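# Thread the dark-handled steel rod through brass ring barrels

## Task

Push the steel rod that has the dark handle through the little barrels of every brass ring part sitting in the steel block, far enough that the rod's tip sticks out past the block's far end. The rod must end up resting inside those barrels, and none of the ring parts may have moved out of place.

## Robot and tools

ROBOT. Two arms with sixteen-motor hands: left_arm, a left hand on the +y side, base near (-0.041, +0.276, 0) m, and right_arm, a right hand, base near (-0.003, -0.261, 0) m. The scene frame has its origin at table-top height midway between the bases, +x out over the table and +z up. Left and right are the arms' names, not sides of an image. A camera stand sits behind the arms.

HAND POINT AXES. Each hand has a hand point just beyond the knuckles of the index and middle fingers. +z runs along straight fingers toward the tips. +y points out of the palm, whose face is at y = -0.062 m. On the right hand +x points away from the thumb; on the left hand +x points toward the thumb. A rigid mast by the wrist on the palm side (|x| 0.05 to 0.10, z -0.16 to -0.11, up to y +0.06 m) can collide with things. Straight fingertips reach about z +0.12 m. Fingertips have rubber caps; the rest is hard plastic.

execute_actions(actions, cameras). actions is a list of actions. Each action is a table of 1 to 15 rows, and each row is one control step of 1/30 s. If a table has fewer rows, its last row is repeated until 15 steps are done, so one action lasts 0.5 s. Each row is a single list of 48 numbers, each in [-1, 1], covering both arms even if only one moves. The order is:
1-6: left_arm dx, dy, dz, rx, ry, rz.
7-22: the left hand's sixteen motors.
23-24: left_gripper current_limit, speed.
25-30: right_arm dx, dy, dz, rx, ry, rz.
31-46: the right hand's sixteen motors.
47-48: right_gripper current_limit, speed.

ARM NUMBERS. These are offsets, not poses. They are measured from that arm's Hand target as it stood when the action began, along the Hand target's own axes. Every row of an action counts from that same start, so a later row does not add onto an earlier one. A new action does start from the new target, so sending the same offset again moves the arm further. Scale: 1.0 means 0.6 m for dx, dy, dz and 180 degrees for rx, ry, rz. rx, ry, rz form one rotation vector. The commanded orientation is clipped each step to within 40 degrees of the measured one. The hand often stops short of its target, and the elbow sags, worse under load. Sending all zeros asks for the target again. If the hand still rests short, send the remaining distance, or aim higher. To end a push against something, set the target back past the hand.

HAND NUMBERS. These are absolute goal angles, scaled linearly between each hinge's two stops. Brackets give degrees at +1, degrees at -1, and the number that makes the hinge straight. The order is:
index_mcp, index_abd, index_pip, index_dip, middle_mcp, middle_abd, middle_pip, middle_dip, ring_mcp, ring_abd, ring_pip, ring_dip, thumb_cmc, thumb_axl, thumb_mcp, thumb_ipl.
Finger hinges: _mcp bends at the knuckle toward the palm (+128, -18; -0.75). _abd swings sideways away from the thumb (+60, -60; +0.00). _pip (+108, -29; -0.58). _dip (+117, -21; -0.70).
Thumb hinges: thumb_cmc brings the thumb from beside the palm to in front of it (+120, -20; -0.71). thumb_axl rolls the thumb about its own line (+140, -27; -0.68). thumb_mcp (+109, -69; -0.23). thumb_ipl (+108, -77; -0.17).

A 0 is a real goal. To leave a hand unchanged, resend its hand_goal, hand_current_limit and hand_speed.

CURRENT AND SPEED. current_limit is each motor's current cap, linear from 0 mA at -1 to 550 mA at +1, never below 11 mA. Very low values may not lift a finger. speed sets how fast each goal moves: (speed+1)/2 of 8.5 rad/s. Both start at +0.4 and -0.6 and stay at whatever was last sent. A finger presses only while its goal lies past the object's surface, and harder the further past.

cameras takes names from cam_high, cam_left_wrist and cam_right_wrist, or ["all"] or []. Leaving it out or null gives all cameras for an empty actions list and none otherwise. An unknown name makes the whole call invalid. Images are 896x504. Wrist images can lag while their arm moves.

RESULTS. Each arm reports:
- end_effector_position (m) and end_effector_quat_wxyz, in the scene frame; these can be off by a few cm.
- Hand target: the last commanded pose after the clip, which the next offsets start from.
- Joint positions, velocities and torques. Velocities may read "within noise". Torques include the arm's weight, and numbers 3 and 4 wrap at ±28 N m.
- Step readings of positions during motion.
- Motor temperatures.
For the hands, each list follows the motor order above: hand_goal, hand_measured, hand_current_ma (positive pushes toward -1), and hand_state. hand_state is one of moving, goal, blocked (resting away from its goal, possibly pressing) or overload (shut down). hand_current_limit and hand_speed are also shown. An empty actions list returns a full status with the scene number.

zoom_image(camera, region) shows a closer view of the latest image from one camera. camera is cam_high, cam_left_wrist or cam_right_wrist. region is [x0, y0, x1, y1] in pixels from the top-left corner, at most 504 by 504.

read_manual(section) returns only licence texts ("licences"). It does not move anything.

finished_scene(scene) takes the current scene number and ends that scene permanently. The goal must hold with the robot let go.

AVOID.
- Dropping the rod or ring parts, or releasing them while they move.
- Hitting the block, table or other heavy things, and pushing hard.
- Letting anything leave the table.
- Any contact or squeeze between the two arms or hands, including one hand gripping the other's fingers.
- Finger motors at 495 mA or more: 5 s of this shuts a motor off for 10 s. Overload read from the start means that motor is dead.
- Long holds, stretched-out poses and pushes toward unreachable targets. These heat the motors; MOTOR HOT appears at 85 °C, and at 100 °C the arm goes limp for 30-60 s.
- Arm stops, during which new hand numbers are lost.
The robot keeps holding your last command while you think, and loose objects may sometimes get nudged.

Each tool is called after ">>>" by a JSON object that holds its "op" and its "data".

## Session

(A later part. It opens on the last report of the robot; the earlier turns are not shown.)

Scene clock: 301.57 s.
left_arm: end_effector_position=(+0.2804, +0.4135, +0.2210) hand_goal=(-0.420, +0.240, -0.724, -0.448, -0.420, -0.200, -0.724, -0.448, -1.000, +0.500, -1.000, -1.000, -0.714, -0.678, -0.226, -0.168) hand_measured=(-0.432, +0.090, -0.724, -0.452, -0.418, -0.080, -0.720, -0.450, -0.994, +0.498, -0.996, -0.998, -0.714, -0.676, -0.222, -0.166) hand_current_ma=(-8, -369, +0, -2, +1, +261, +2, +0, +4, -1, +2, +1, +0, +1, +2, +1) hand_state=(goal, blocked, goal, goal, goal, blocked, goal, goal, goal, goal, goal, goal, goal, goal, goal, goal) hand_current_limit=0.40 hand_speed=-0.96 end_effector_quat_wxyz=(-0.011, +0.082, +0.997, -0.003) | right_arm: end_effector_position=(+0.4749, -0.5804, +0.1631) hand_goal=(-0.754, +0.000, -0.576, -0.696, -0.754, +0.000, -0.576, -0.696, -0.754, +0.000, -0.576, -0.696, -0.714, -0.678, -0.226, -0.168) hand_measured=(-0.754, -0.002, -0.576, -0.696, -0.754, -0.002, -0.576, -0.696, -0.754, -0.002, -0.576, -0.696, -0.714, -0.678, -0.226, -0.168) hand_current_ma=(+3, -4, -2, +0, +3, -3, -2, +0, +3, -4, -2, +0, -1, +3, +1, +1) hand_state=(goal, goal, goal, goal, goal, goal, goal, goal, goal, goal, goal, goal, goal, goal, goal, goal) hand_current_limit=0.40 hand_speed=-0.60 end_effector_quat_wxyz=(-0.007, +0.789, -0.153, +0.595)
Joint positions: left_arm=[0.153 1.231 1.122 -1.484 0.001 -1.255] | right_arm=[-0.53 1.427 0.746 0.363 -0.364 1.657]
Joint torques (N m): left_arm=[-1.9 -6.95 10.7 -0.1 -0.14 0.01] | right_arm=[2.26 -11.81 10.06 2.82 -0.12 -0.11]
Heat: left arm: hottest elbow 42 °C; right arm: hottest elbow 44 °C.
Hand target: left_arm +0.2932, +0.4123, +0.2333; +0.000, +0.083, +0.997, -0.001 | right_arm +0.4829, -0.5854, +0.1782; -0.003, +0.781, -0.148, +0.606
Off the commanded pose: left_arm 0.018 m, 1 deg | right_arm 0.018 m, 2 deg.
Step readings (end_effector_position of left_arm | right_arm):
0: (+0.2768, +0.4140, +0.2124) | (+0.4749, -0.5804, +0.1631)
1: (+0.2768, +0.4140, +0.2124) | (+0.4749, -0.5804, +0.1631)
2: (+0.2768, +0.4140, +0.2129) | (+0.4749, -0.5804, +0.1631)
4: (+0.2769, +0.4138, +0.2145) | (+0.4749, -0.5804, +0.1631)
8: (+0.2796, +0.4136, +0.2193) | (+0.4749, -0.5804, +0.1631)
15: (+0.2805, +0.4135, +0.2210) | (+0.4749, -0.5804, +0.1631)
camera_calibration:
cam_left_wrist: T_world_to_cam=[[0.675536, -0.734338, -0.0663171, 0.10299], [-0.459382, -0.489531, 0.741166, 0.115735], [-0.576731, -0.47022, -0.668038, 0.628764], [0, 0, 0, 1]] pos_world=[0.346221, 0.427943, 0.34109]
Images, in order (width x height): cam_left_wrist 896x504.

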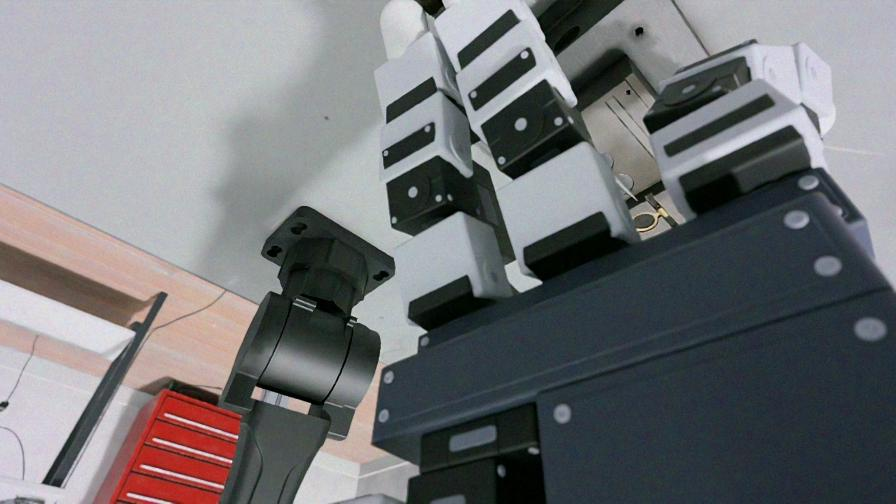

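>>> {"op": "execute_actions", "data": {"actions": [[[-0.0123,0,-0.006,0,0,0,-0.42,0.24,-0.723,-0.448,-0.42,-0.2,-0.723,-0.448,-1,0.5,-1,-1,-0.714,-0.678,-0.226,-0.168,0.4,-0.96,0,0,0,0,0,0,-0.754,0,-0.576,-0.696,-0.754,0,-0.576,-0.696,-0.754,0,-0.576,-0.696,-0.714,-0.678,-0.226,-0.168,0.4,-0.6]]], "cameras": ["cam_left_wrist","cam_high"]}}

>>> {"op": "zoom_image", "data": {"camera": "cam_left_wrist", "region": [610, 170, 690, 245]}}

>>> {"op": "zoom_image", "data": {"camera": "cam_high", "region": [540, 220, 600, 260]}}

Scene clock: 303.93 s.
left_arm: end_effector_position=(+0.2877, +0.4122, +0.2241) hand_goal=(-0.420, +0.240, -0.724, -0.448, -0.420, -0.200, -0.724, -0.448, -1.000, +0.500, -1.000, -1.000, -0.714, -0.678, -0.226, -0.168) hand_measured=(-0.432, +0.090, -0.724, -0.452, -0.418, -0.080, -0.720, -0.450, -0.994, +0.498, -0.996, -0.998, -0.714, -0.676, -0.222, -0.166) hand_current_ma=(-8, -369, +0, -2, +1, +261, +2, +0, +4, -1, +2, +1, +0, +1, +2, +1) hand_state=(goal, blocked, goal, goal, goal, blocked, goal, goal, goal, goal, goal, goal, goal, goal, goal, goal) hand_current_limit=0.40 hand_speed=-0.96 end_effector_quat_wxyz=(-0.011, +0.084, +0.996, -0.003) | right_arm: end_effector_position=(+0.4749, -0.5804, +0.1631) hand_goal=(-0.754, +0.000, -0.576, -0.696, -0.754, +0.000, -0.576, -0.696, -0.754, +0.000, -0.576, -0.696, -0.714, -0.678, -0.226, -0.168) hand_measured=(-0.754, -0.002, -0.576, -0.696, -0.754, -0.002, -0.576, -0.696, -0.754, -0.002, -0.576, -0.696, -0.714, -0.678, -0.226, -0.168) hand_current_ma=(+3, -4, -2, +0, +3, -3, -2, +0, +3, -4, -2, +0, -1, +3, +1, +1) hand_state=(goal, goal, goal, goal, goal, goal, goal, goal, goal, goal, goal, goal, goal, goal, goal, goal) hand_current_limit=0.40 hand_speed=-0.60 end_effector_quat_wxyz=(-0.007, +0.789, -0.153, +0.595)
Joint positions: left_arm=[0.146 1.249 1.146 -1.491 0.001 -1.258] | right_arm=[-0.53 1.427 0.746 0.363 -0.364 1.657]
Joint torques (N m): left_arm=[-1.73 -6.95 10.76 -0.25 -0.11 -0.09] | right_arm=[2.78 -12.1 10.11 2.95 -0.08 -0.1]
Heat: left arm: hottest elbow 42 °C; right arm: hottest elbow 44 °C.
Hand target: left_arm +0.3005, +0.4111, +0.2369; +0.000, +0.083, +0.997, -0.001 | right_arm +0.4829, -0.5854, +0.1782; -0.003, +0.781, -0.148, +0.606
Off the commanded pose: left_arm 0.018 m, 1 deg | right_arm 0.018 m, 2 deg.
Step readings (end_effector_position of left_arm | right_arm):
0: (+0.2804, +0.4135, +0.2210) | (+0.4749, -0.5804, +0.1631)
1: (+0.2805, +0.4135, +0.2211) | (+0.4749, -0.5804, +0.1631)
2: (+0.2807, +0.4134, +0.2213) | (+0.4749, -0.5804, +0.1631)
4: (+0.2823, +0.4131, +0.2222) | (+0.4749, -0.5804, +0.1631)
8: (+0.2872, +0.4125, +0.2238) | (+0.4749, -0.5804, +0.1631)
15: (+0.2878, +0.4122, +0.2241) | (+0.4749, -0.5804, +0.1631)
camera_calibration:
cam_left_wrist: T_world_to_cam=[[0.672071, -0.73743, -0.0672112, 0.0998627], [-0.460464, -0.487279, 0.741979, 0.11544], [-0.579908, -0.467715, -0.667046, 0.634037], [0, 0, 0, 1]] pos_world=[0.353724, 0.426441, 0.34399]
Images, in order (width x height): cam_high 896x504, cam_left_wrist 896x504.

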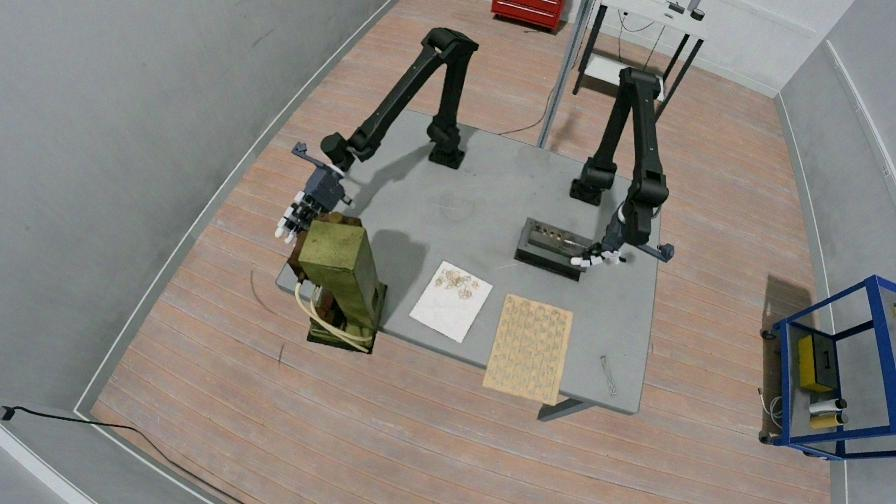

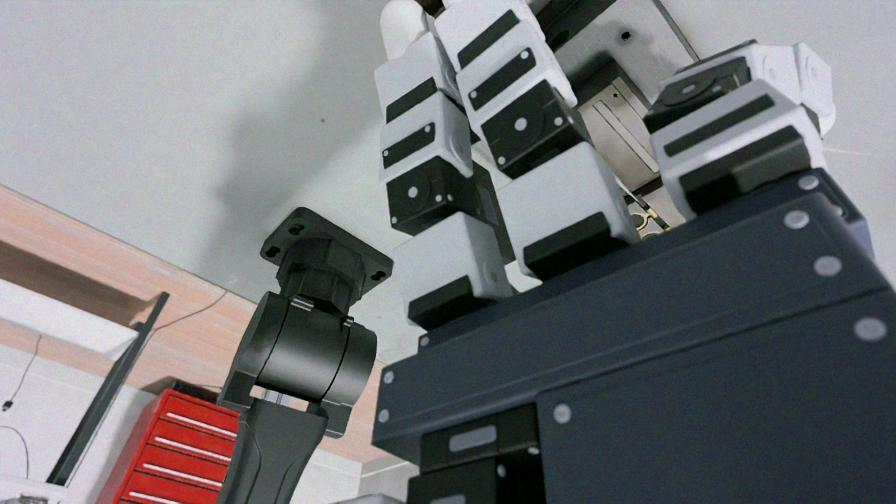

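Scaled by 6.300 from the camera's 896x504 image, which has a finer 1280x720 frame.

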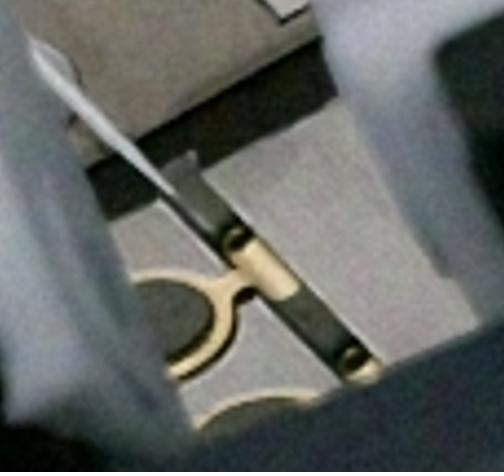

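Scaled by 8.400 from the camera's 896x504 image, which has a finer 1280x720 frame.

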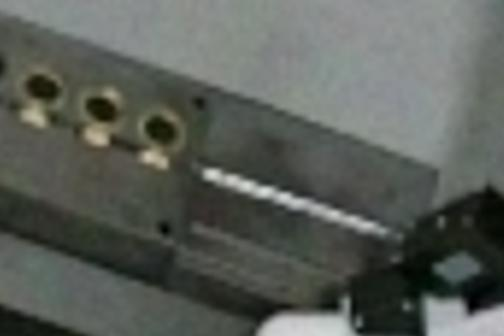

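>>> {"op": "execute_actions", "data": {"actions": [[[-0.0019,-0.0083,0,0,0,0,-0.42,0.24,-0.723,-0.448,-0.42,-0.2,-0.723,-0.448,-1,0.5,-1,-1,-0.714,-0.678,-0.226,-0.168,0.4,-0.96,0,0,0,0,0,0,-0.754,0,-0.576,-0.696,-0.754,0,-0.576,-0.696,-0.754,0,-0.576,-0.696,-0.714,-0.678,-0.226,-0.168,0.4,-0.6]]], "cameras": ["cam_left_wrist","cam_high"]}}

>>> {"op": "zoom_image", "data": {"camera": "cam_left_wrist", "region": [610, 170, 690, 245]}}

>>> {"op": "zoom_image", "data": {"camera": "cam_high", "region": [540, 220, 600, 260]}}

Scene clock: 306.00 s.
left_arm: end_effector_position=(+0.2884, +0.4073, +0.2241) hand_goal=(-0.420, +0.240, -0.724, -0.448, -0.420, -0.200, -0.724, -0.448, -1.000, +0.500, -1.000, -1.000, -0.714, -0.678, -0.226, -0.168) hand_measured=(-0.432, +0.090, -0.724, -0.452, -0.418, -0.080, -0.720, -0.450, -0.994, +0.498, -0.996, -0.998, -0.714, -0.676, -0.222, -0.166) hand_current_ma=(-8, -369, +0, -2, +1, +261, +2, +0, +4, -1, +2, +1, +0, +1, +2, +1) hand_state=(goal, blocked, goal, goal, goal, blocked, goal, goal, goal, goal, goal, goal, goal, goal, goal, goal) hand_current_limit=0.40 hand_speed=-0.96 end_effector_quat_wxyz=(-0.011, +0.085, +0.996, -0.003) | right_arm: end_effector_position=(+0.4749, -0.5804, +0.1631) hand_goal=(-0.754, +0.000, -0.576, -0.696, -0.754, +0.000, -0.576, -0.696, -0.754, +0.000, -0.576, -0.696, -0.714, -0.678, -0.226, -0.168) hand_measured=(-0.754, -0.002, -0.576, -0.696, -0.754, -0.002, -0.576, -0.696, -0.754, -0.002, -0.576, -0.696, -0.714, -0.678, -0.226, -0.168) hand_current_ma=(+3, -4, -2, +0, +3, -3, -2, +0, +3, -4, -2, +0, -1, +3, +1, +1) hand_state=(goal, goal, goal, goal, goal, goal, goal, goal, goal, goal, goal, goal, goal, goal, goal, goal) hand_current_limit=0.40 hand_speed=-0.60 end_effector_quat_wxyz=(-0.007, +0.789, -0.153, +0.595)
Joint positions: left_arm=[0.131 1.249 1.146 -1.491 0.001 -1.272] | right_arm=[-0.53 1.427 0.746 0.363 -0.364 1.657]
Joint torques (N m): left_arm=[-1.44 -7.65 10.66 -0.16 -0.17 -0.14] | right_arm=[2.43 -12.34 10.06 2.73 -0.16 -0.08]
Heat: left arm: hottest elbow 42 °C; right arm: hottest elbow 44 °C.
Hand target: left_arm +0.3008, +0.4061, +0.2369; +0.000, +0.083, +0.997, -0.001 | right_arm +0.4829, -0.5854, +0.1782; -0.003, +0.781, -0.148, +0.606
Off the commanded pose: left_arm 0.018 m, 1 deg | right_arm 0.018 m, 2 deg.
Step readings (end_effector_position of left_arm | right_arm):
0: (+0.2877, +0.4122, +0.2241) | (+0.4749, -0.5804, +0.1631)
1: (+0.2877, +0.4122, +0.2241) | (+0.4749, -0.5804, +0.1631)
2: (+0.2876, +0.4120, +0.2241) | (+0.4749, -0.5804, +0.1631)
4: (+0.2878, +0.4110, +0.2241) | (+0.4749, -0.5804, +0.1631)
8: (+0.2886, +0.4080, +0.2241) | (+0.4749, -0.5804, +0.1631)
15: (+0.2885, +0.4073, +0.2241) | (+0.4749, -0.5804, +0.1631)
camera_calibration:
cam_left_wrist: T_world_to_cam=[[0.671758, -0.73769, -0.0674909, 0.0959607], [-0.460583, -0.487293, 0.741895, 0.113374], [-0.580176, -0.467289, -0.66711, 0.632167], [0, 0, 0, 1]] pos_world=[0.354524, 0.42144, 0.34409]
Images, in order (width x height): cam_high 896x504, cam_left_wrist 896x504.

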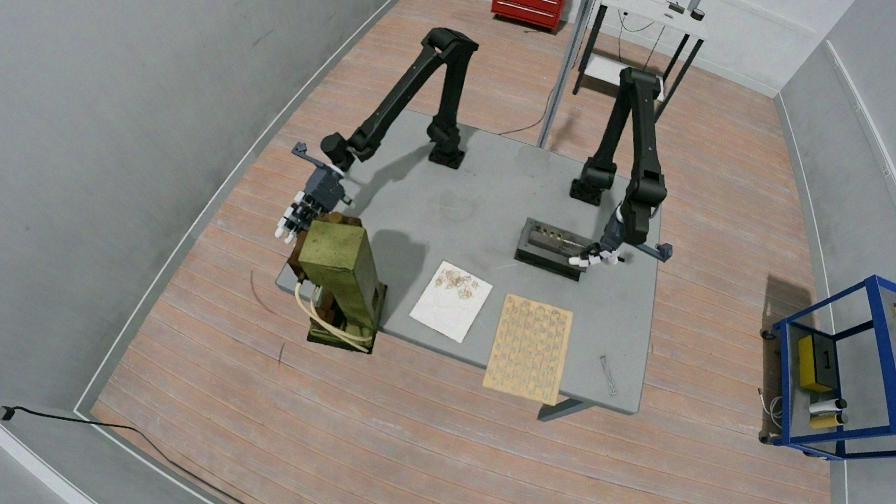

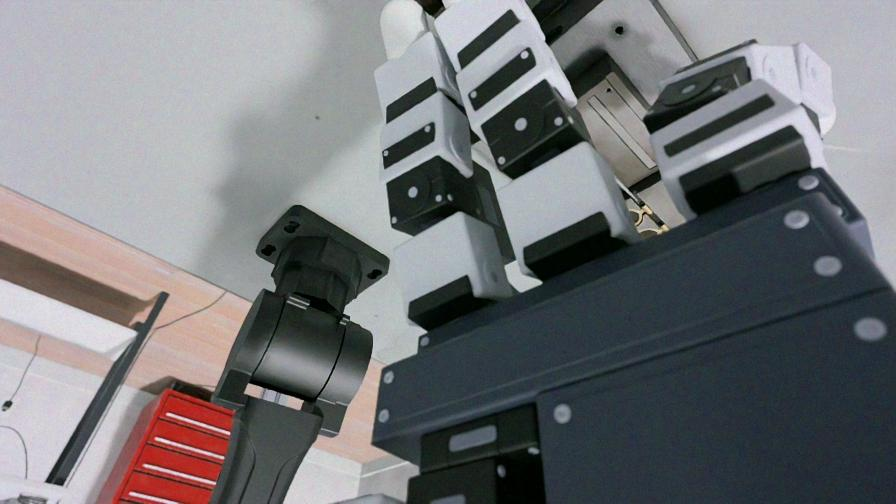

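Scaled by 6.300 from the camera's 896x504 image, which has a finer 1280x720 frame.

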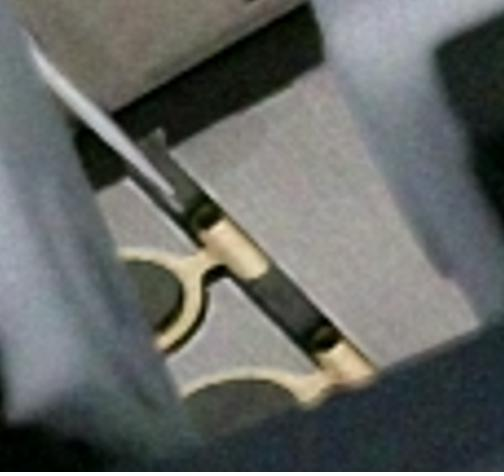

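Scaled by 8.400 from the camera's 896x504 image, which has a finer 1280x720 frame.

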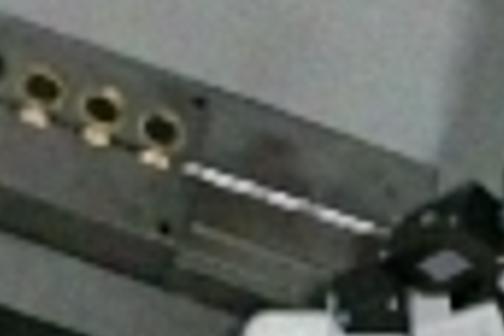

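>>> {"op": "execute_actions", "data": {"actions": [[[0.002,0,0.011,0,0,0,-0.42,0.24,-0.723,-0.448,-0.42,-0.2,-0.723,-0.448,-1,0.5,-1,-1,-0.714,-0.678,-0.226,-0.168,0.4,-0.96,0,0,0,0,0,0,-0.754,0,-0.576,-0.696,-0.754,0,-0.576,-0.696,-0.754,0,-0.576,-0.696,-0.714,-0.678,-0.226,-0.168,0.4,-0.6]],[[0.0008,0,0.003,0,0,0,-0.42,0.24,-0.723,-0.448,-0.42,-0.2,-0.723,-0.448,-1,0.5,-1,-1,-0.714,-0.678,-0.226,-0.168,0.4,-0.96,0,0,0,0,0,0,-0.754,0,-0.576,-0.696,-0.754,0,-0.576,-0.696,-0.754,0,-0.576,-0.696,-0.714,-0.678,-0.226,-0.168,0.4,-0.6]]], "cameras": ["cam_left_wrist","cam_high"]}}

>>> {"op": "zoom_image", "data": {"camera": "cam_left_wrist", "region": [610, 170, 690, 245]}}

>>> {"op": "zoom_image", "data": {"camera": "cam_high", "region": [540, 220, 600, 260]}}

Scene clock: 309.33 s.
left_arm: end_effector_position=(+0.2898, +0.4075, +0.2241) hand_goal=(-0.420, +0.240, -0.724, -0.448, -0.420, -0.200, -0.724, -0.448, -1.000, +0.500, -1.000, -1.000, -0.714, -0.678, -0.226, -0.168) hand_measured=(-0.432, +0.090, -0.724, -0.452, -0.418, -0.080, -0.720, -0.450, -0.994, +0.498, -0.996, -0.998, -0.714, -0.676, -0.222, -0.166) hand_current_ma=(-8, -369, +0, -2, +1, +261, +2, +0, +4, -1, +2, +1, +0, +1, +2, +1) hand_state=(goal, blocked, goal, goal, goal, blocked, goal, goal, goal, goal, goal, goal, goal, goal, goal, goal) hand_current_limit=0.40 hand_speed=-0.96 end_effector_quat_wxyz=(-0.009, +0.084, +0.996, -0.003) | right_arm: end_effector_position=(+0.4749, -0.5804, +0.1631) hand_goal=(-0.754, +0.000, -0.576, -0.696, -0.754, +0.000, -0.576, -0.696, -0.754, +0.000, -0.576, -0.696, -0.714, -0.678, -0.226, -0.168) hand_measured=(-0.754, -0.002, -0.576, -0.696, -0.754, -0.002, -0.576, -0.696, -0.754, -0.002, -0.576, -0.696, -0.714, -0.678, -0.226, -0.168) hand_current_ma=(+3, -4, -2, +0, +3, -3, -2, +0, +3, -4, -2, +0, -1, +3, +1, +1) hand_state=(goal, goal, goal, goal, goal, goal, goal, goal, goal, goal, goal, goal, goal, goal, goal, goal) hand_current_limit=0.40 hand_speed=-0.60 end_effector_quat_wxyz=(-0.007, +0.789, -0.153, +0.595)
Joint positions: left_arm=[0.131 1.249 1.146 -1.485 0.001 -1.272] | right_arm=[-0.53 1.427 0.746 0.363 -0.364 1.657]
Joint torques (N m): left_arm=[-1.61 -7.06 9.02 0.47 -0.13 -0.01] | right_arm=[2.61 -11.28 9.8 2.71 -0.09 -0.09]
Heat: left arm: hottest elbow 42 °C; right arm: hottest elbow 44 °C.
Hand target: left_arm +0.2991, +0.4064, +0.2285; +0.000, +0.083, +0.997, -0.001 | right_arm +0.4829, -0.5854, +0.1782; -0.003, +0.781, -0.148, +0.606
Off the commanded pose: left_arm 0.010 m, 1 deg | right_arm 0.018 m, 2 deg.
Step readings (end_effector_position of left_arm | right_arm):
0: (+0.2884, +0.4073, +0.2241) | (+0.4749, -0.5804, +0.1631)
1: (+0.2884, +0.4073, +0.2241) | (+0.4749, -0.5804, +0.1631)
2: (+0.2884, +0.4073, +0.2241) | (+0.4749, -0.5804, +0.1631)
4: (+0.2884, +0.4073, +0.2241) | (+0.4749, -0.5804, +0.1631)
8: (+0.2884, +0.4073, +0.2241) | (+0.4749, -0.5804, +0.1631)
15: (+0.2884, +0.4073, +0.2241) | (+0.4749, -0.5804, +0.1631)
16: (+0.2885, +0.4073, +0.2241) | (+0.4749, -0.5804, +0.1631)
17: (+0.2885, +0.4073, +0.2241) | (+0.4749, -0.5804, +0.1631)
19: (+0.2890, +0.4074, +0.2241) | (+0.4749, -0.5804, +0.1631)
23: (+0.2896, +0.4075, +0.2241) | (+0.4749, -0.5804, +0.1631)
30: (+0.2898, +0.4075, +0.2241) | (+0.4749, -0.5804, +0.1631)
camera_calibration:
cam_left_wrist: T_world_to_cam=[[0.672424, -0.737374, -0.0642288, 0.0941015], [-0.4646, -0.488037, 0.738896, 0.116286], [-0.576189, -0.46701, -0.670752, 0.632531], [0, 0, 0, 1]] pos_world=[0.355207, 0.421538, 0.344392]
Images, in order (width x height): cam_high 896x504, cam_left_wrist 896x504.

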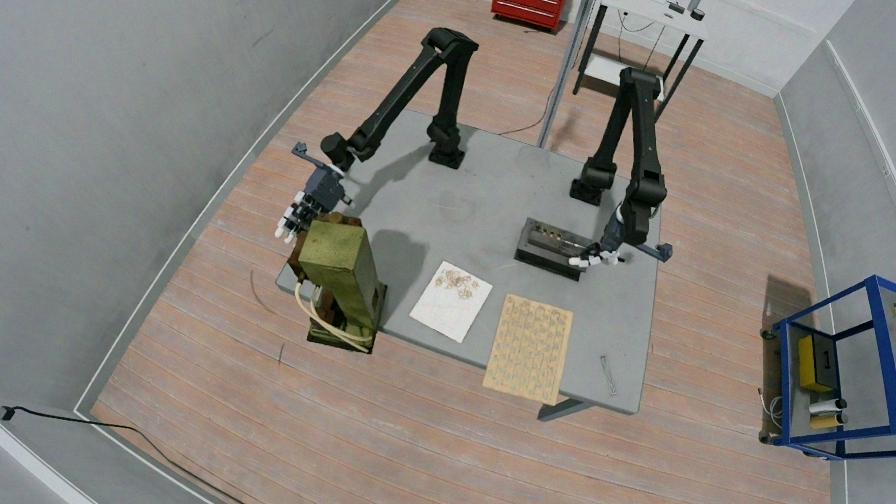

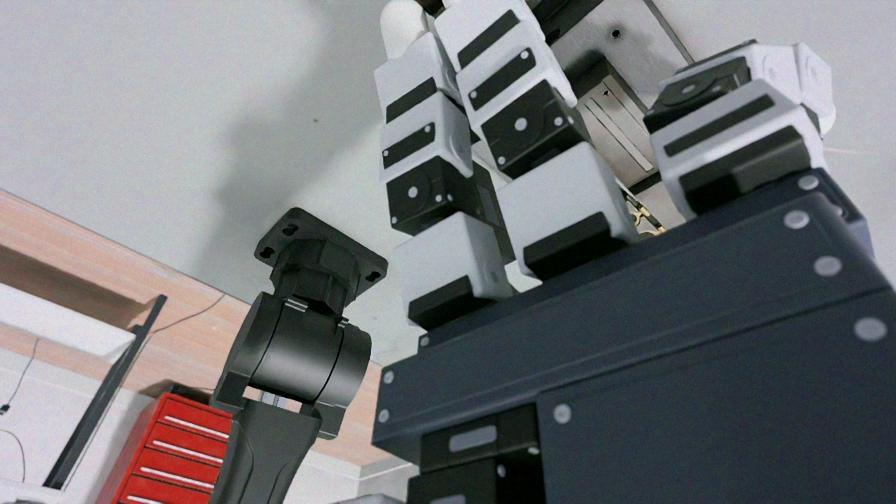

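Scaled by 6.300 from the camera's 896x504 image, which has a finer 1280x720 frame.

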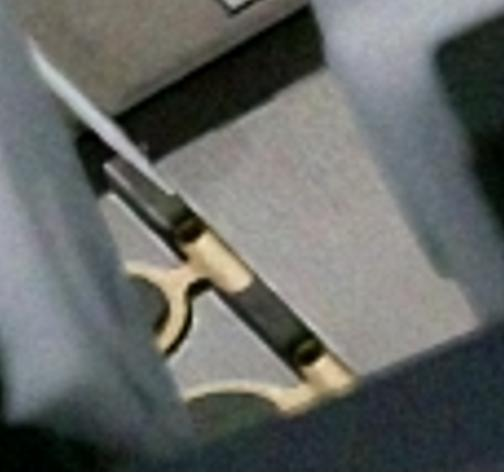

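Scaled by 8.400 from the camera's 896x504 image, which has a finer 1280x720 frame.

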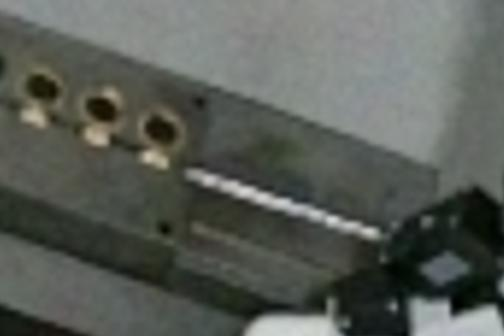

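>>> {"op": "execute_actions", "data": {"actions": [[[0.0008,0,0.005,0,0,0,-0.42,0.24,-0.723,-0.448,-0.42,-0.2,-0.723,-0.448,-1,0.5,-1,-1,-0.714,-0.678,-0.226,-0.168,0.4,-0.96,0,0,0,0,0,0,-0.754,0,-0.576,-0.696,-0.754,0,-0.576,-0.696,-0.754,0,-0.576,-0.696,-0.714,-0.678,-0.226,-0.168,0.4,-0.6]]]}}

>>> {"op": "execute_actions", "data": {"actions": [[[0.0008,0,0.003,0,0,0,-0.42,0.24,-0.723,-0.448,-0.42,-0.2,-0.723,-0.448,-1,0.5,-1,-1,-0.714,-0.678,-0.226,-0.168,0.4,-0.96,0,0,0,0,0,0,-0.754,0,-0.576,-0.696,-0.754,0,-0.576,-0.696,-0.754,0,-0.576,-0.696,-0.714,-0.678,-0.226,-0.168,0.4,-0.6]]], "cameras": ["cam_left_wrist","cam_high"]}}

>>> {"op": "zoom_image", "data": {"camera": "cam_left_wrist", "region": [610, 170, 690, 245]}}

Scene clock: 311.63 s.
left_arm: end_effector_position=(+0.2916, +0.4077, +0.2241) hand_goal=(-0.420, +0.240, -0.724, -0.448, -0.420, -0.200, -0.724, -0.448, -1.000, +0.500, -1.000, -1.000, -0.714, -0.678, -0.226, -0.168) hand_measured=(-0.432, +0.090, -0.724, -0.452, -0.418, -0.080, -0.720, -0.450, -0.994, +0.498, -0.996, -0.998, -0.714, -0.676, -0.222, -0.166) hand_current_ma=(-8, -369, +0, -2, +1, +261, +2, +0, +4, -1, +2, +1, +0, +1, +2, +1) hand_state=(goal, blocked, goal, goal, goal, blocked, goal, goal, goal, goal, goal, goal, goal, goal, goal, goal) hand_current_limit=0.40 hand_speed=-0.96 end_effector_quat_wxyz=(-0.005, +0.084, +0.996, -0.002) | right_arm: end_effector_position=(+0.4749, -0.5804, +0.1631) hand_goal=(-0.754, +0.000, -0.576, -0.696, -0.754, +0.000, -0.576, -0.696, -0.754, +0.000, -0.576, -0.696, -0.714, -0.678, -0.226, -0.168) hand_measured=(-0.754, -0.002, -0.576, -0.696, -0.754, -0.002, -0.576, -0.696, -0.754, -0.002, -0.576, -0.696, -0.714, -0.678, -0.226, -0.168) hand_current_ma=(+3, -4, -2, +0, +3, -3, -2, +0, +3, -4, -2, +0, -1, +3, +1, +1) hand_state=(goal, goal, goal, goal, goal, goal, goal, goal, goal, goal, goal, goal, goal, goal, goal, goal) hand_current_limit=0.40 hand_speed=-0.60 end_effector_quat_wxyz=(-0.007, +0.789, -0.153, +0.595)
Joint positions: left_arm=[0.131 1.249 1.146 -1.477 0.001 -1.272] | right_arm=[-0.53 1.427 0.746 0.363 -0.364 1.657]
Joint torques (N m): left_arm=[-1.49 -7.24 8.46 0.43 -0.13 -0.03] | right_arm=[2.61 -12.34 10.15 2.86 -0.08 -0.1]
Heat: left arm: hottest elbow 42 °C; right arm: hottest elbow 44 °C.
Hand target: left_arm +0.2986, +0.4064, +0.2255; +0.000, +0.083, +0.997, -0.001 | right_arm +0.4829, -0.5854, +0.1782; -0.003, +0.781, -0.148, +0.606
Off the commanded pose: left_arm 0.007 m, 1 deg | right_arm 0.018 m, 2 deg.
Step readings (end_effector_position of left_arm | right_arm):
0: (+0.2898, +0.4075, +0.2241) | (+0.4749, -0.5804, +0.1631)
1: (+0.2898, +0.4075, +0.2241) | (+0.4749, -0.5804, +0.1631)
2: (+0.2899, +0.4075, +0.2241) | (+0.4749, -0.5804, +0.1631)
4: (+0.2905, +0.4076, +0.2241) | (+0.4749, -0.5804, +0.1631)
8: (+0.2914, +0.4077, +0.2241) | (+0.4749, -0.5804, +0.1631)
15: (+0.2916, +0.4077, +0.2241) | (+0.4749, -0.5804, +0.1631)

Scene clock: 312.33 s.
left_arm: end_effector_position=(+0.2928, +0.4079, +0.2241) hand_goal=(-0.420, +0.240, -0.724, -0.448, -0.420, -0.200, -0.724, -0.448, -1.000, +0.500, -1.000, -1.000, -0.714, -0.678, -0.226, -0.168) hand_measured=(-0.432, +0.090, -0.724, -0.452, -0.418, -0.080, -0.720, -0.450, -0.994, +0.498, -0.996, -0.998, -0.714, -0.676, -0.222, -0.166) hand_current_ma=(-8, -369, +0, -2, +1, +261, +2, +0, +4, -1, +2, +1, +0, +1, +2, +1) hand_state=(goal, blocked, goal, goal, goal, blocked, goal, goal, goal, goal, goal, goal, goal, goal, goal, goal) hand_current_limit=0.40 hand_speed=-0.96 end_effector_quat_wxyz=(-0.003, +0.084, +0.996, -0.001) | right_arm: end_effector_position=(+0.4749, -0.5804, +0.1631) hand_goal=(-0.754, +0.000, -0.576, -0.696, -0.754, +0.000, -0.576, -0.696, -0.754, +0.000, -0.576, -0.696, -0.714, -0.678, -0.226, -0.168) hand_measured=(-0.754, -0.002, -0.576, -0.696, -0.754, -0.002, -0.576, -0.696, -0.754, -0.002, -0.576, -0.696, -0.714, -0.678, -0.226, -0.168) hand_current_ma=(+3, -4, -2, +0, +3, -3, -2, +0, +3, -4, -2, +0, -1, +3, +1, +1) hand_state=(goal, goal, goal, goal, goal, goal, goal, goal, goal, goal, goal, goal, goal, goal, goal, goal) hand_current_limit=0.40 hand_speed=-0.60 end_effector_quat_wxyz=(-0.007, +0.789, -0.153, +0.595)
Joint positions: left_arm=[0.131 1.249 1.146 -1.473 0.001 -1.272] | right_arm=[-0.53 1.427 0.746 0.363 -0.364 1.657]
Joint torques (N m): left_arm=[-0.97 -7.47 8.02 0.55 -0.16 -0.05] | right_arm=[1.9 -11.16 9.8 2.74 -0.14 -0.08]
Heat: left arm: hottest elbow 42 °C; right arm: hottest elbow 44 °C.
Hand target: left_arm +0.2982, +0.4065, +0.2237; +0.000, +0.083, +0.997, -0.001 | right_arm +0.4829, -0.5854, +0.1782; -0.003, +0.781, -0.148, +0.606
Off the commanded pose: left_arm 0.006 m, 0 deg | right_arm 0.018 m, 2 deg.
Step readings (end_effector_position of left_arm | right_arm):
0: (+0.2916, +0.4077, +0.2241) | (+0.4749, -0.5804, +0.1631)
1: (+0.2916, +0.4077, +0.2241) | (+0.4749, -0.5804, +0.1631)
2: (+0.2917, +0.4077, +0.2241) | (+0.4749, -0.5804, +0.1631)
4: (+0.2921, +0.4078, +0.2241) | (+0.4749, -0.5804, +0.1631)
8: (+0.2927, +0.4079, +0.2241) | (+0.4749, -0.5804, +0.1631)
15: (+0.2928, +0.4079, +0.2241) | (+0.4749, -0.5804, +0.1631)
camera_calibration:
cam_left_wrist: T_world_to_cam=[[0.673129, -0.737304, -0.0572712, 0.0906298], [-0.473541, -0.489215, 0.732412, 0.122391], [-0.568029, -0.465888, -0.678448, 0.633277], [0, 0, 0, 1]] pos_world=[0.356671, 0.421733, 0.345196]
Images, in order (width x height): cam_high 896x504, cam_left_wrist 896x504.

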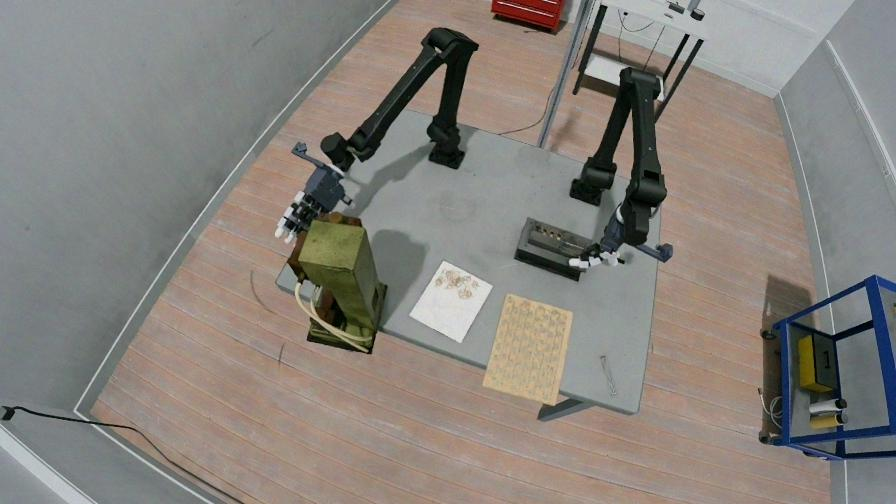

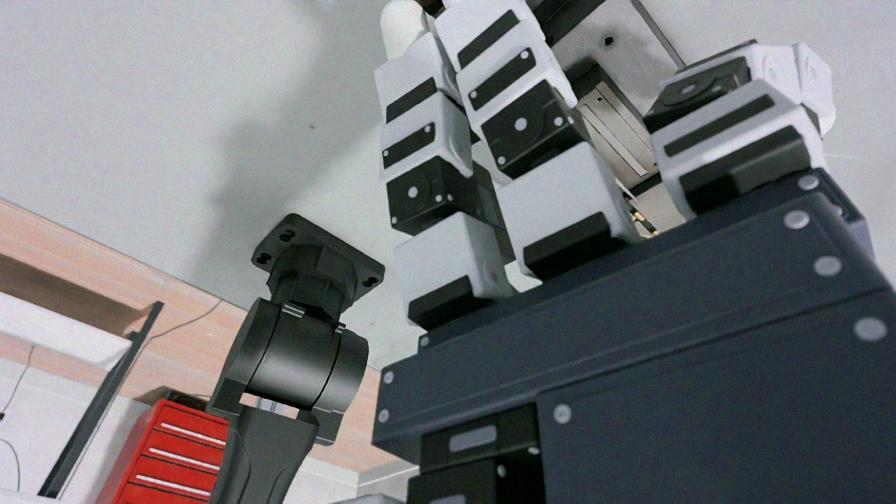

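Scaled by 6.300 from the camera's 896x504 image, which has a finer 1280x720 frame.

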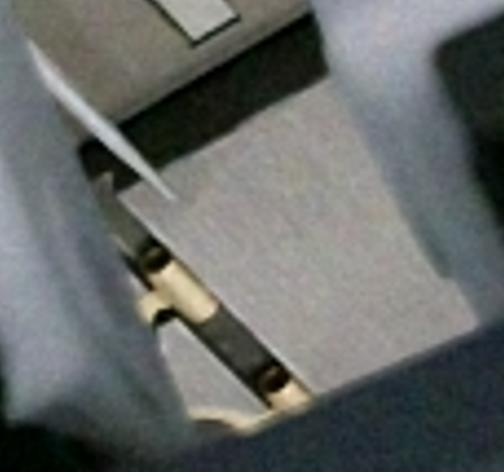

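>>> {"op": "execute_actions", "data": {"actions": [[[0.0091,0.0155,0,0,0,0,-0.42,0.24,-0.723,-0.448,-0.42,-0.2,-0.723,-0.448,-1,0.5,-1,-1,-0.714,-0.678,-0.226,-0.168,0.4,-0.96,0,0,0,0,0,0,-0.754,0,-0.576,-0.696,-0.754,0,-0.576,-0.696,-0.754,0,-0.576,-0.696,-0.714,-0.678,-0.226,-0.168,0.4,-0.6]],[[0.0008,0,0.005,0,0,0,-0.42,0.24,-0.723,-0.448,-0.42,-0.2,-0.723,-0.448,-1,0.5,-1,-1,-0.714,-0.678,-0.226,-0.168,0.4,-0.96,0,0,0,0,0,0,-0.754,0,-0.576,-0.696,-0.754,0,-0.576,-0.696,-0.754,0,-0.576,-0.696,-0.714,-0.678,-0.226,-0.168,0.4,-0.6]],[[0.0008,0,0.004,0,0,0,-0.42,0.24,-0.723,-0.448,-0.42,-0.2,-0.723,-0.448,-1,0.5,-1,-1,-0.714,-0.678,-0.226,-0.168,0.4,-0.96,0,0,0,0,0,0,-0.754,0,-0.576,-0.696,-0.754,0,-0.576,-0.696,-0.754,0,-0.576,-0.696,-0.714,-0.678,-0.226,-0.168,0.4,-0.6]]], "cameras": ["cam_left_wrist","cam_high"]}}

>>> {"op": "zoom_image", "data": {"camera": "cam_left_wrist", "region": [610, 170, 690, 245]}}

Scene clock: 316.53 s.
left_arm: end_effector_position=(+0.2924, +0.4134, +0.2211) hand_goal=(-0.420, +0.240, -0.724, -0.448, -0.420, -0.200, -0.724, -0.448, -1.000, +0.500, -1.000, -1.000, -0.714, -0.678, -0.226, -0.168) hand_measured=(-0.432, +0.090, -0.724, -0.452, -0.418, -0.080, -0.720, -0.450, -0.994, +0.498, -0.996, -0.998, -0.714, -0.676, -0.222, -0.166) hand_current_ma=(-8, -369, +0, -2, +0, +261, +2, +0, +4, -1, +2, +1, +0, +1, +2, +1) hand_state=(goal, blocked, goal, goal, goal, blocked, goal, goal, goal, goal, goal, goal, goal, goal, goal, goal) hand_current_limit=0.40 hand_speed=-0.96 end_effector_quat_wxyz=(+0.000, +0.081, +0.997, -0.001) | right_arm: end_effector_position=(+0.4749, -0.5804, +0.1631) hand_goal=(-0.754, +0.000, -0.576, -0.696, -0.754, +0.000, -0.576, -0.696, -0.754, +0.000, -0.576, -0.696, -0.714, -0.678, -0.226, -0.168) hand_measured=(-0.754, -0.002, -0.576, -0.696, -0.754, -0.002, -0.576, -0.696, -0.754, -0.002, -0.576, -0.696, -0.714, -0.678, -0.226, -0.168) hand_current_ma=(+3, -4, -2, +0, +3, -3, -2, +0, +3, -4, -2, +0, -1, +3, +1, +1) hand_state=(goal, goal, goal, goal, goal, goal, goal, goal, goal, goal, goal, goal, goal, goal, goal, goal) hand_current_limit=0.40 hand_speed=-0.60 end_effector_quat_wxyz=(-0.007, +0.789, -0.153, +0.595)
Joint positions: left_arm=[0.147 1.249 1.138 -1.46 0.001 -1.262] | right_arm=[-0.53 1.427 0.746 0.363 -0.364 1.657]
Joint torques (N m): left_arm=[-0.38 -7.94 7.09 0.51 -0.18 0.21] | right_arm=[2.67 -11.99 9.81 2.8 -0.16 -0.13]
Heat: left arm: hottest elbow 41 °C; right arm: hottest elbow 44 °C.
Hand target: left_arm +0.2933, +0.4167, +0.2183; +0.000, +0.083, +0.997, -0.001 | right_arm +0.4829, -0.5854, +0.1782; -0.003, +0.781, -0.148, +0.606
Off the commanded pose: left_arm 0.004 m, 0 deg | right_arm 0.018 m, 2 deg.
Step readings (end_effector_position of left_arm | right_arm):
0: (+0.2928, +0.4079, +0.2241) | (+0.4749, -0.5804, +0.1631)
1: (+0.2928, +0.4079, +0.2241) | (+0.4749, -0.5804, +0.1631)
2: (+0.2928, +0.4079, +0.2241) | (+0.4749, -0.5804, +0.1631)
4: (+0.2925, +0.4085, +0.2241) | (+0.4749, -0.5804, +0.1631)
8: (+0.2918, +0.4113, +0.2241) | (+0.4749, -0.5804, +0.1631)
15: (+0.2913, +0.4133, +0.2241) | (+0.4749, -0.5804, +0.1631)
16: (+0.2913, +0.4133, +0.2241) | (+0.4749, -0.5804, +0.1631)
17: (+0.2914, +0.4133, +0.2241) | (+0.4749, -0.5804, +0.1631)
19: (+0.2920, +0.4134, +0.2241) | (+0.4749, -0.5804, +0.1631)
23: (+0.2928, +0.4135, +0.2241) | (+0.4749, -0.5804, +0.1631)
30: (+0.2931, +0.4135, +0.2241) | (+0.4749, -0.5804, +0.1631)
31: (+0.2931, +0.4135, +0.2241) | (+0.4749, -0.5804, +0.1631)
32: (+0.2932, +0.4135, +0.2240) | (+0.4749, -0.5804, +0.1631)
34: (+0.2930, +0.4135, +0.2230) | (+0.4749, -0.5804, +0.1631)
38: (+0.2923, +0.4134, +0.2214) | (+0.4749, -0.5804, +0.1631)
45: (+0.2924, +0.4134, +0.2211) | (+0.4749, -0.5804, +0.1631)
camera_calibration:
cam_left_wrist: T_world_to_cam=[[0.677919, -0.733122, -0.0543913, 0.0910294], [-0.474127, -0.492569, 0.72978, 0.129318], [-0.561809, -0.468943, -0.681515, 0.633765], [0, 0, 0, 1]] pos_world=[0.355658, 0.427634, 0.342498]
Images, in order (width x height): cam_high 896x504, cam_left_wrist 896x504.

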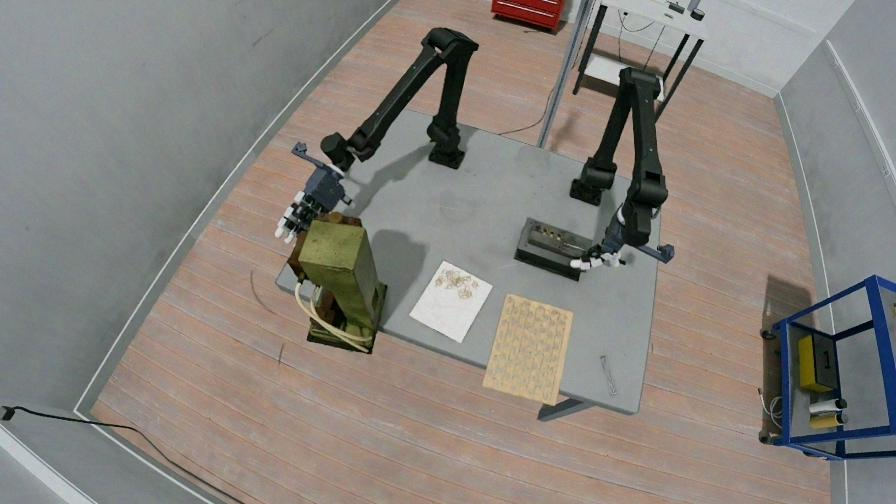

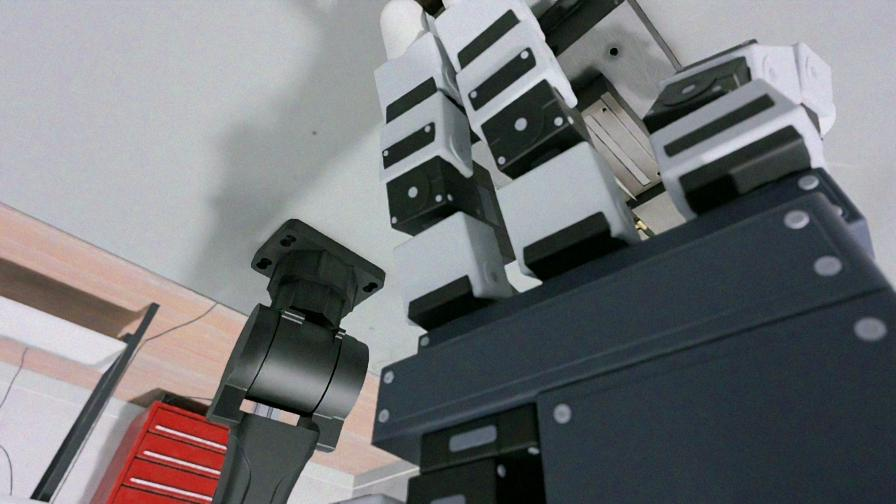

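Scaled by 6.300 from the camera's 896x504 image, which has a finer 1280x720 frame.

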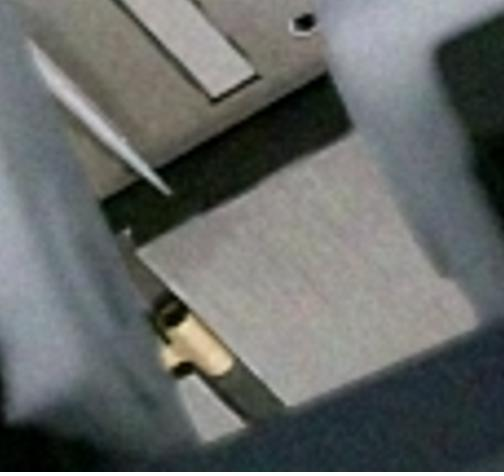

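>>> {"op": "execute_actions", "data": {"actions": [[[0.0115,0,0,0,0,0,-0.42,0.24,-0.723,-0.448,-0.42,-0.2,-0.723,-0.448,-1,0.5,-1,-1,-0.714,-0.678,-0.226,-0.168,0.4,-0.96,0,0,0,0,0,0,-0.754,0,-0.576,-0.696,-0.754,0,-0.576,-0.696,-0.754,0,-0.576,-0.696,-0.714,-0.678,-0.226,-0.168,0.4,-0.6]]], "cameras": ["cam_left_wrist","cam_high"]}}

>>> {"op": "zoom_image", "data": {"camera": "cam_left_wrist", "region": [610, 170, 690, 245]}}

>>> {"op": "zoom_image", "data": {"camera": "cam_high", "region": [540, 220, 600, 260]}}

Scene clock: 318.27 s.
left_arm: end_effector_position=(+0.2874, +0.4148, +0.2166) hand_goal=(-0.420, +0.240, -0.724, -0.448, -0.420, -0.200, -0.724, -0.448, -1.000, +0.500, -1.000, -1.000, -0.714, -0.678, -0.226, -0.168) hand_measured=(-0.432, +0.090, -0.724, -0.452, -0.418, -0.080, -0.720, -0.450, -0.994, +0.498, -0.996, -0.998, -0.714, -0.676, -0.222, -0.166) hand_current_ma=(-8, -369, +0, -2, +0, +261, +2, +0, +4, -1, +2, +1, +0, +1, +2, +1) hand_state=(goal, blocked, goal, goal, goal, blocked, goal, goal, goal, goal, goal, goal, goal, goal, goal, goal) hand_current_limit=0.40 hand_speed=-0.96 end_effector_quat_wxyz=(-0.005, +0.081, +0.997, -0.002) | right_arm: end_effector_position=(+0.4749, -0.5804, +0.1631) hand_goal=(-0.754, +0.000, -0.576, -0.696, -0.754, +0.000, -0.576, -0.696, -0.754, +0.000, -0.576, -0.696, -0.714, -0.678, -0.226, -0.168) hand_measured=(-0.754, -0.002, -0.576, -0.696, -0.754, -0.002, -0.576, -0.696, -0.754, -0.002, -0.576, -0.696, -0.714, -0.678, -0.226, -0.168) hand_current_ma=(+3, -4, -2, +0, +3, -3, -2, +0, +3, -4, -2, +0, -1, +3, +1, +1) hand_state=(goal, goal, goal, goal, goal, goal, goal, goal, goal, goal, goal, goal, goal, goal, goal, goal) hand_current_limit=0.40 hand_speed=-0.60 end_effector_quat_wxyz=(-0.007, +0.789, -0.153, +0.595)
Joint positions: left_arm=[0.153 1.245 1.122 -1.459 0.001 -1.256] | right_arm=[-0.53 1.427 0.746 0.363 -0.364 1.657]
Joint torques (N m): left_arm=[-0.73 -9.23 7.23 0.32 -0.15 0.16] | right_arm=[1.9 -11.28 9.98 2.78 -0.08 -0.11]
Heat: left arm: hottest elbow 41 °C; right arm: hottest elbow 44 °C.
Hand target: left_arm +0.2867, +0.4178, +0.2184; +0.000, +0.083, +0.997, -0.001 | right_arm +0.4829, -0.5854, +0.1782; -0.003, +0.781, -0.148, +0.606
Off the commanded pose: left_arm 0.004 m, 1 deg | right_arm 0.018 m, 2 deg.
Step readings (end_effector_position of left_arm | right_arm):
0: (+0.2924, +0.4134, +0.2211) | (+0.4749, -0.5804, +0.1631)
1: (+0.2924, +0.4134, +0.2211) | (+0.4749, -0.5804, +0.1631)
2: (+0.2923, +0.4134, +0.2208) | (+0.4749, -0.5804, +0.1631)
4: (+0.2911, +0.4138, +0.2194) | (+0.4749, -0.5804, +0.1631)
8: (+0.2881, +0.4146, +0.2159) | (+0.4749, -0.5804, +0.1631)
15: (+0.2874, +0.4148, +0.2164) | (+0.4749, -0.5804, +0.1631)
camera_calibration:
cam_left_wrist: T_world_to_cam=[[0.677292, -0.733231, -0.0603957, 0.0967764], [-0.466369, -0.491376, 0.735561, 0.126854], [-0.569013, -0.470023, -0.674761, 0.629642], [0, 0, 0, 1]] pos_world=[0.35189, 0.429239, 0.337394]
Images, in order (width x height): cam_high 896x504, cam_left_wrist 896x504.

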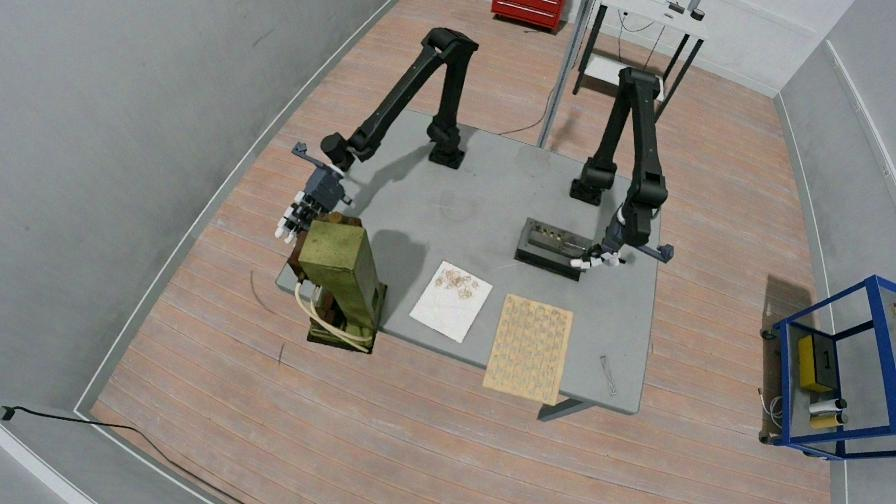

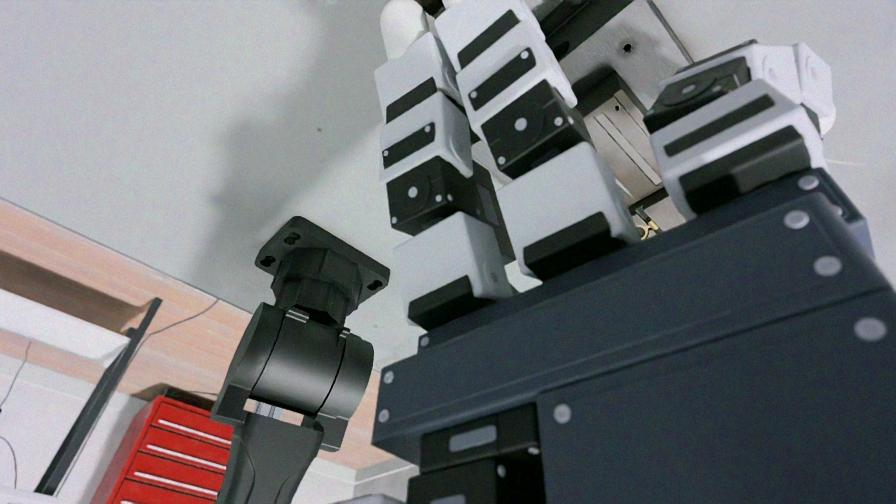

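Scaled by 6.300 from the camera's 896x504 image, which has a finer 1280x720 frame.

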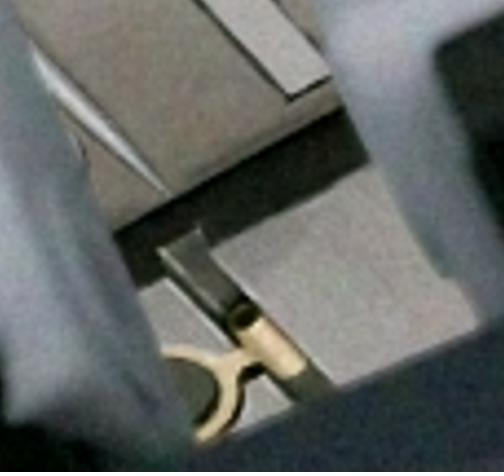

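Scaled by 8.400 from the camera's 896x504 image, which has a finer 1280x720 frame.

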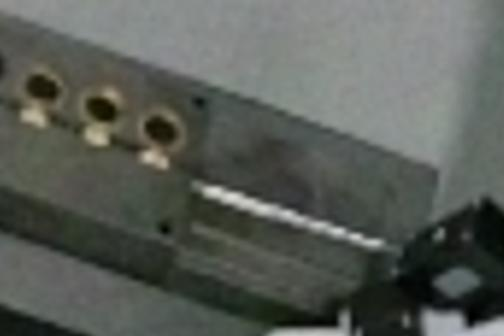

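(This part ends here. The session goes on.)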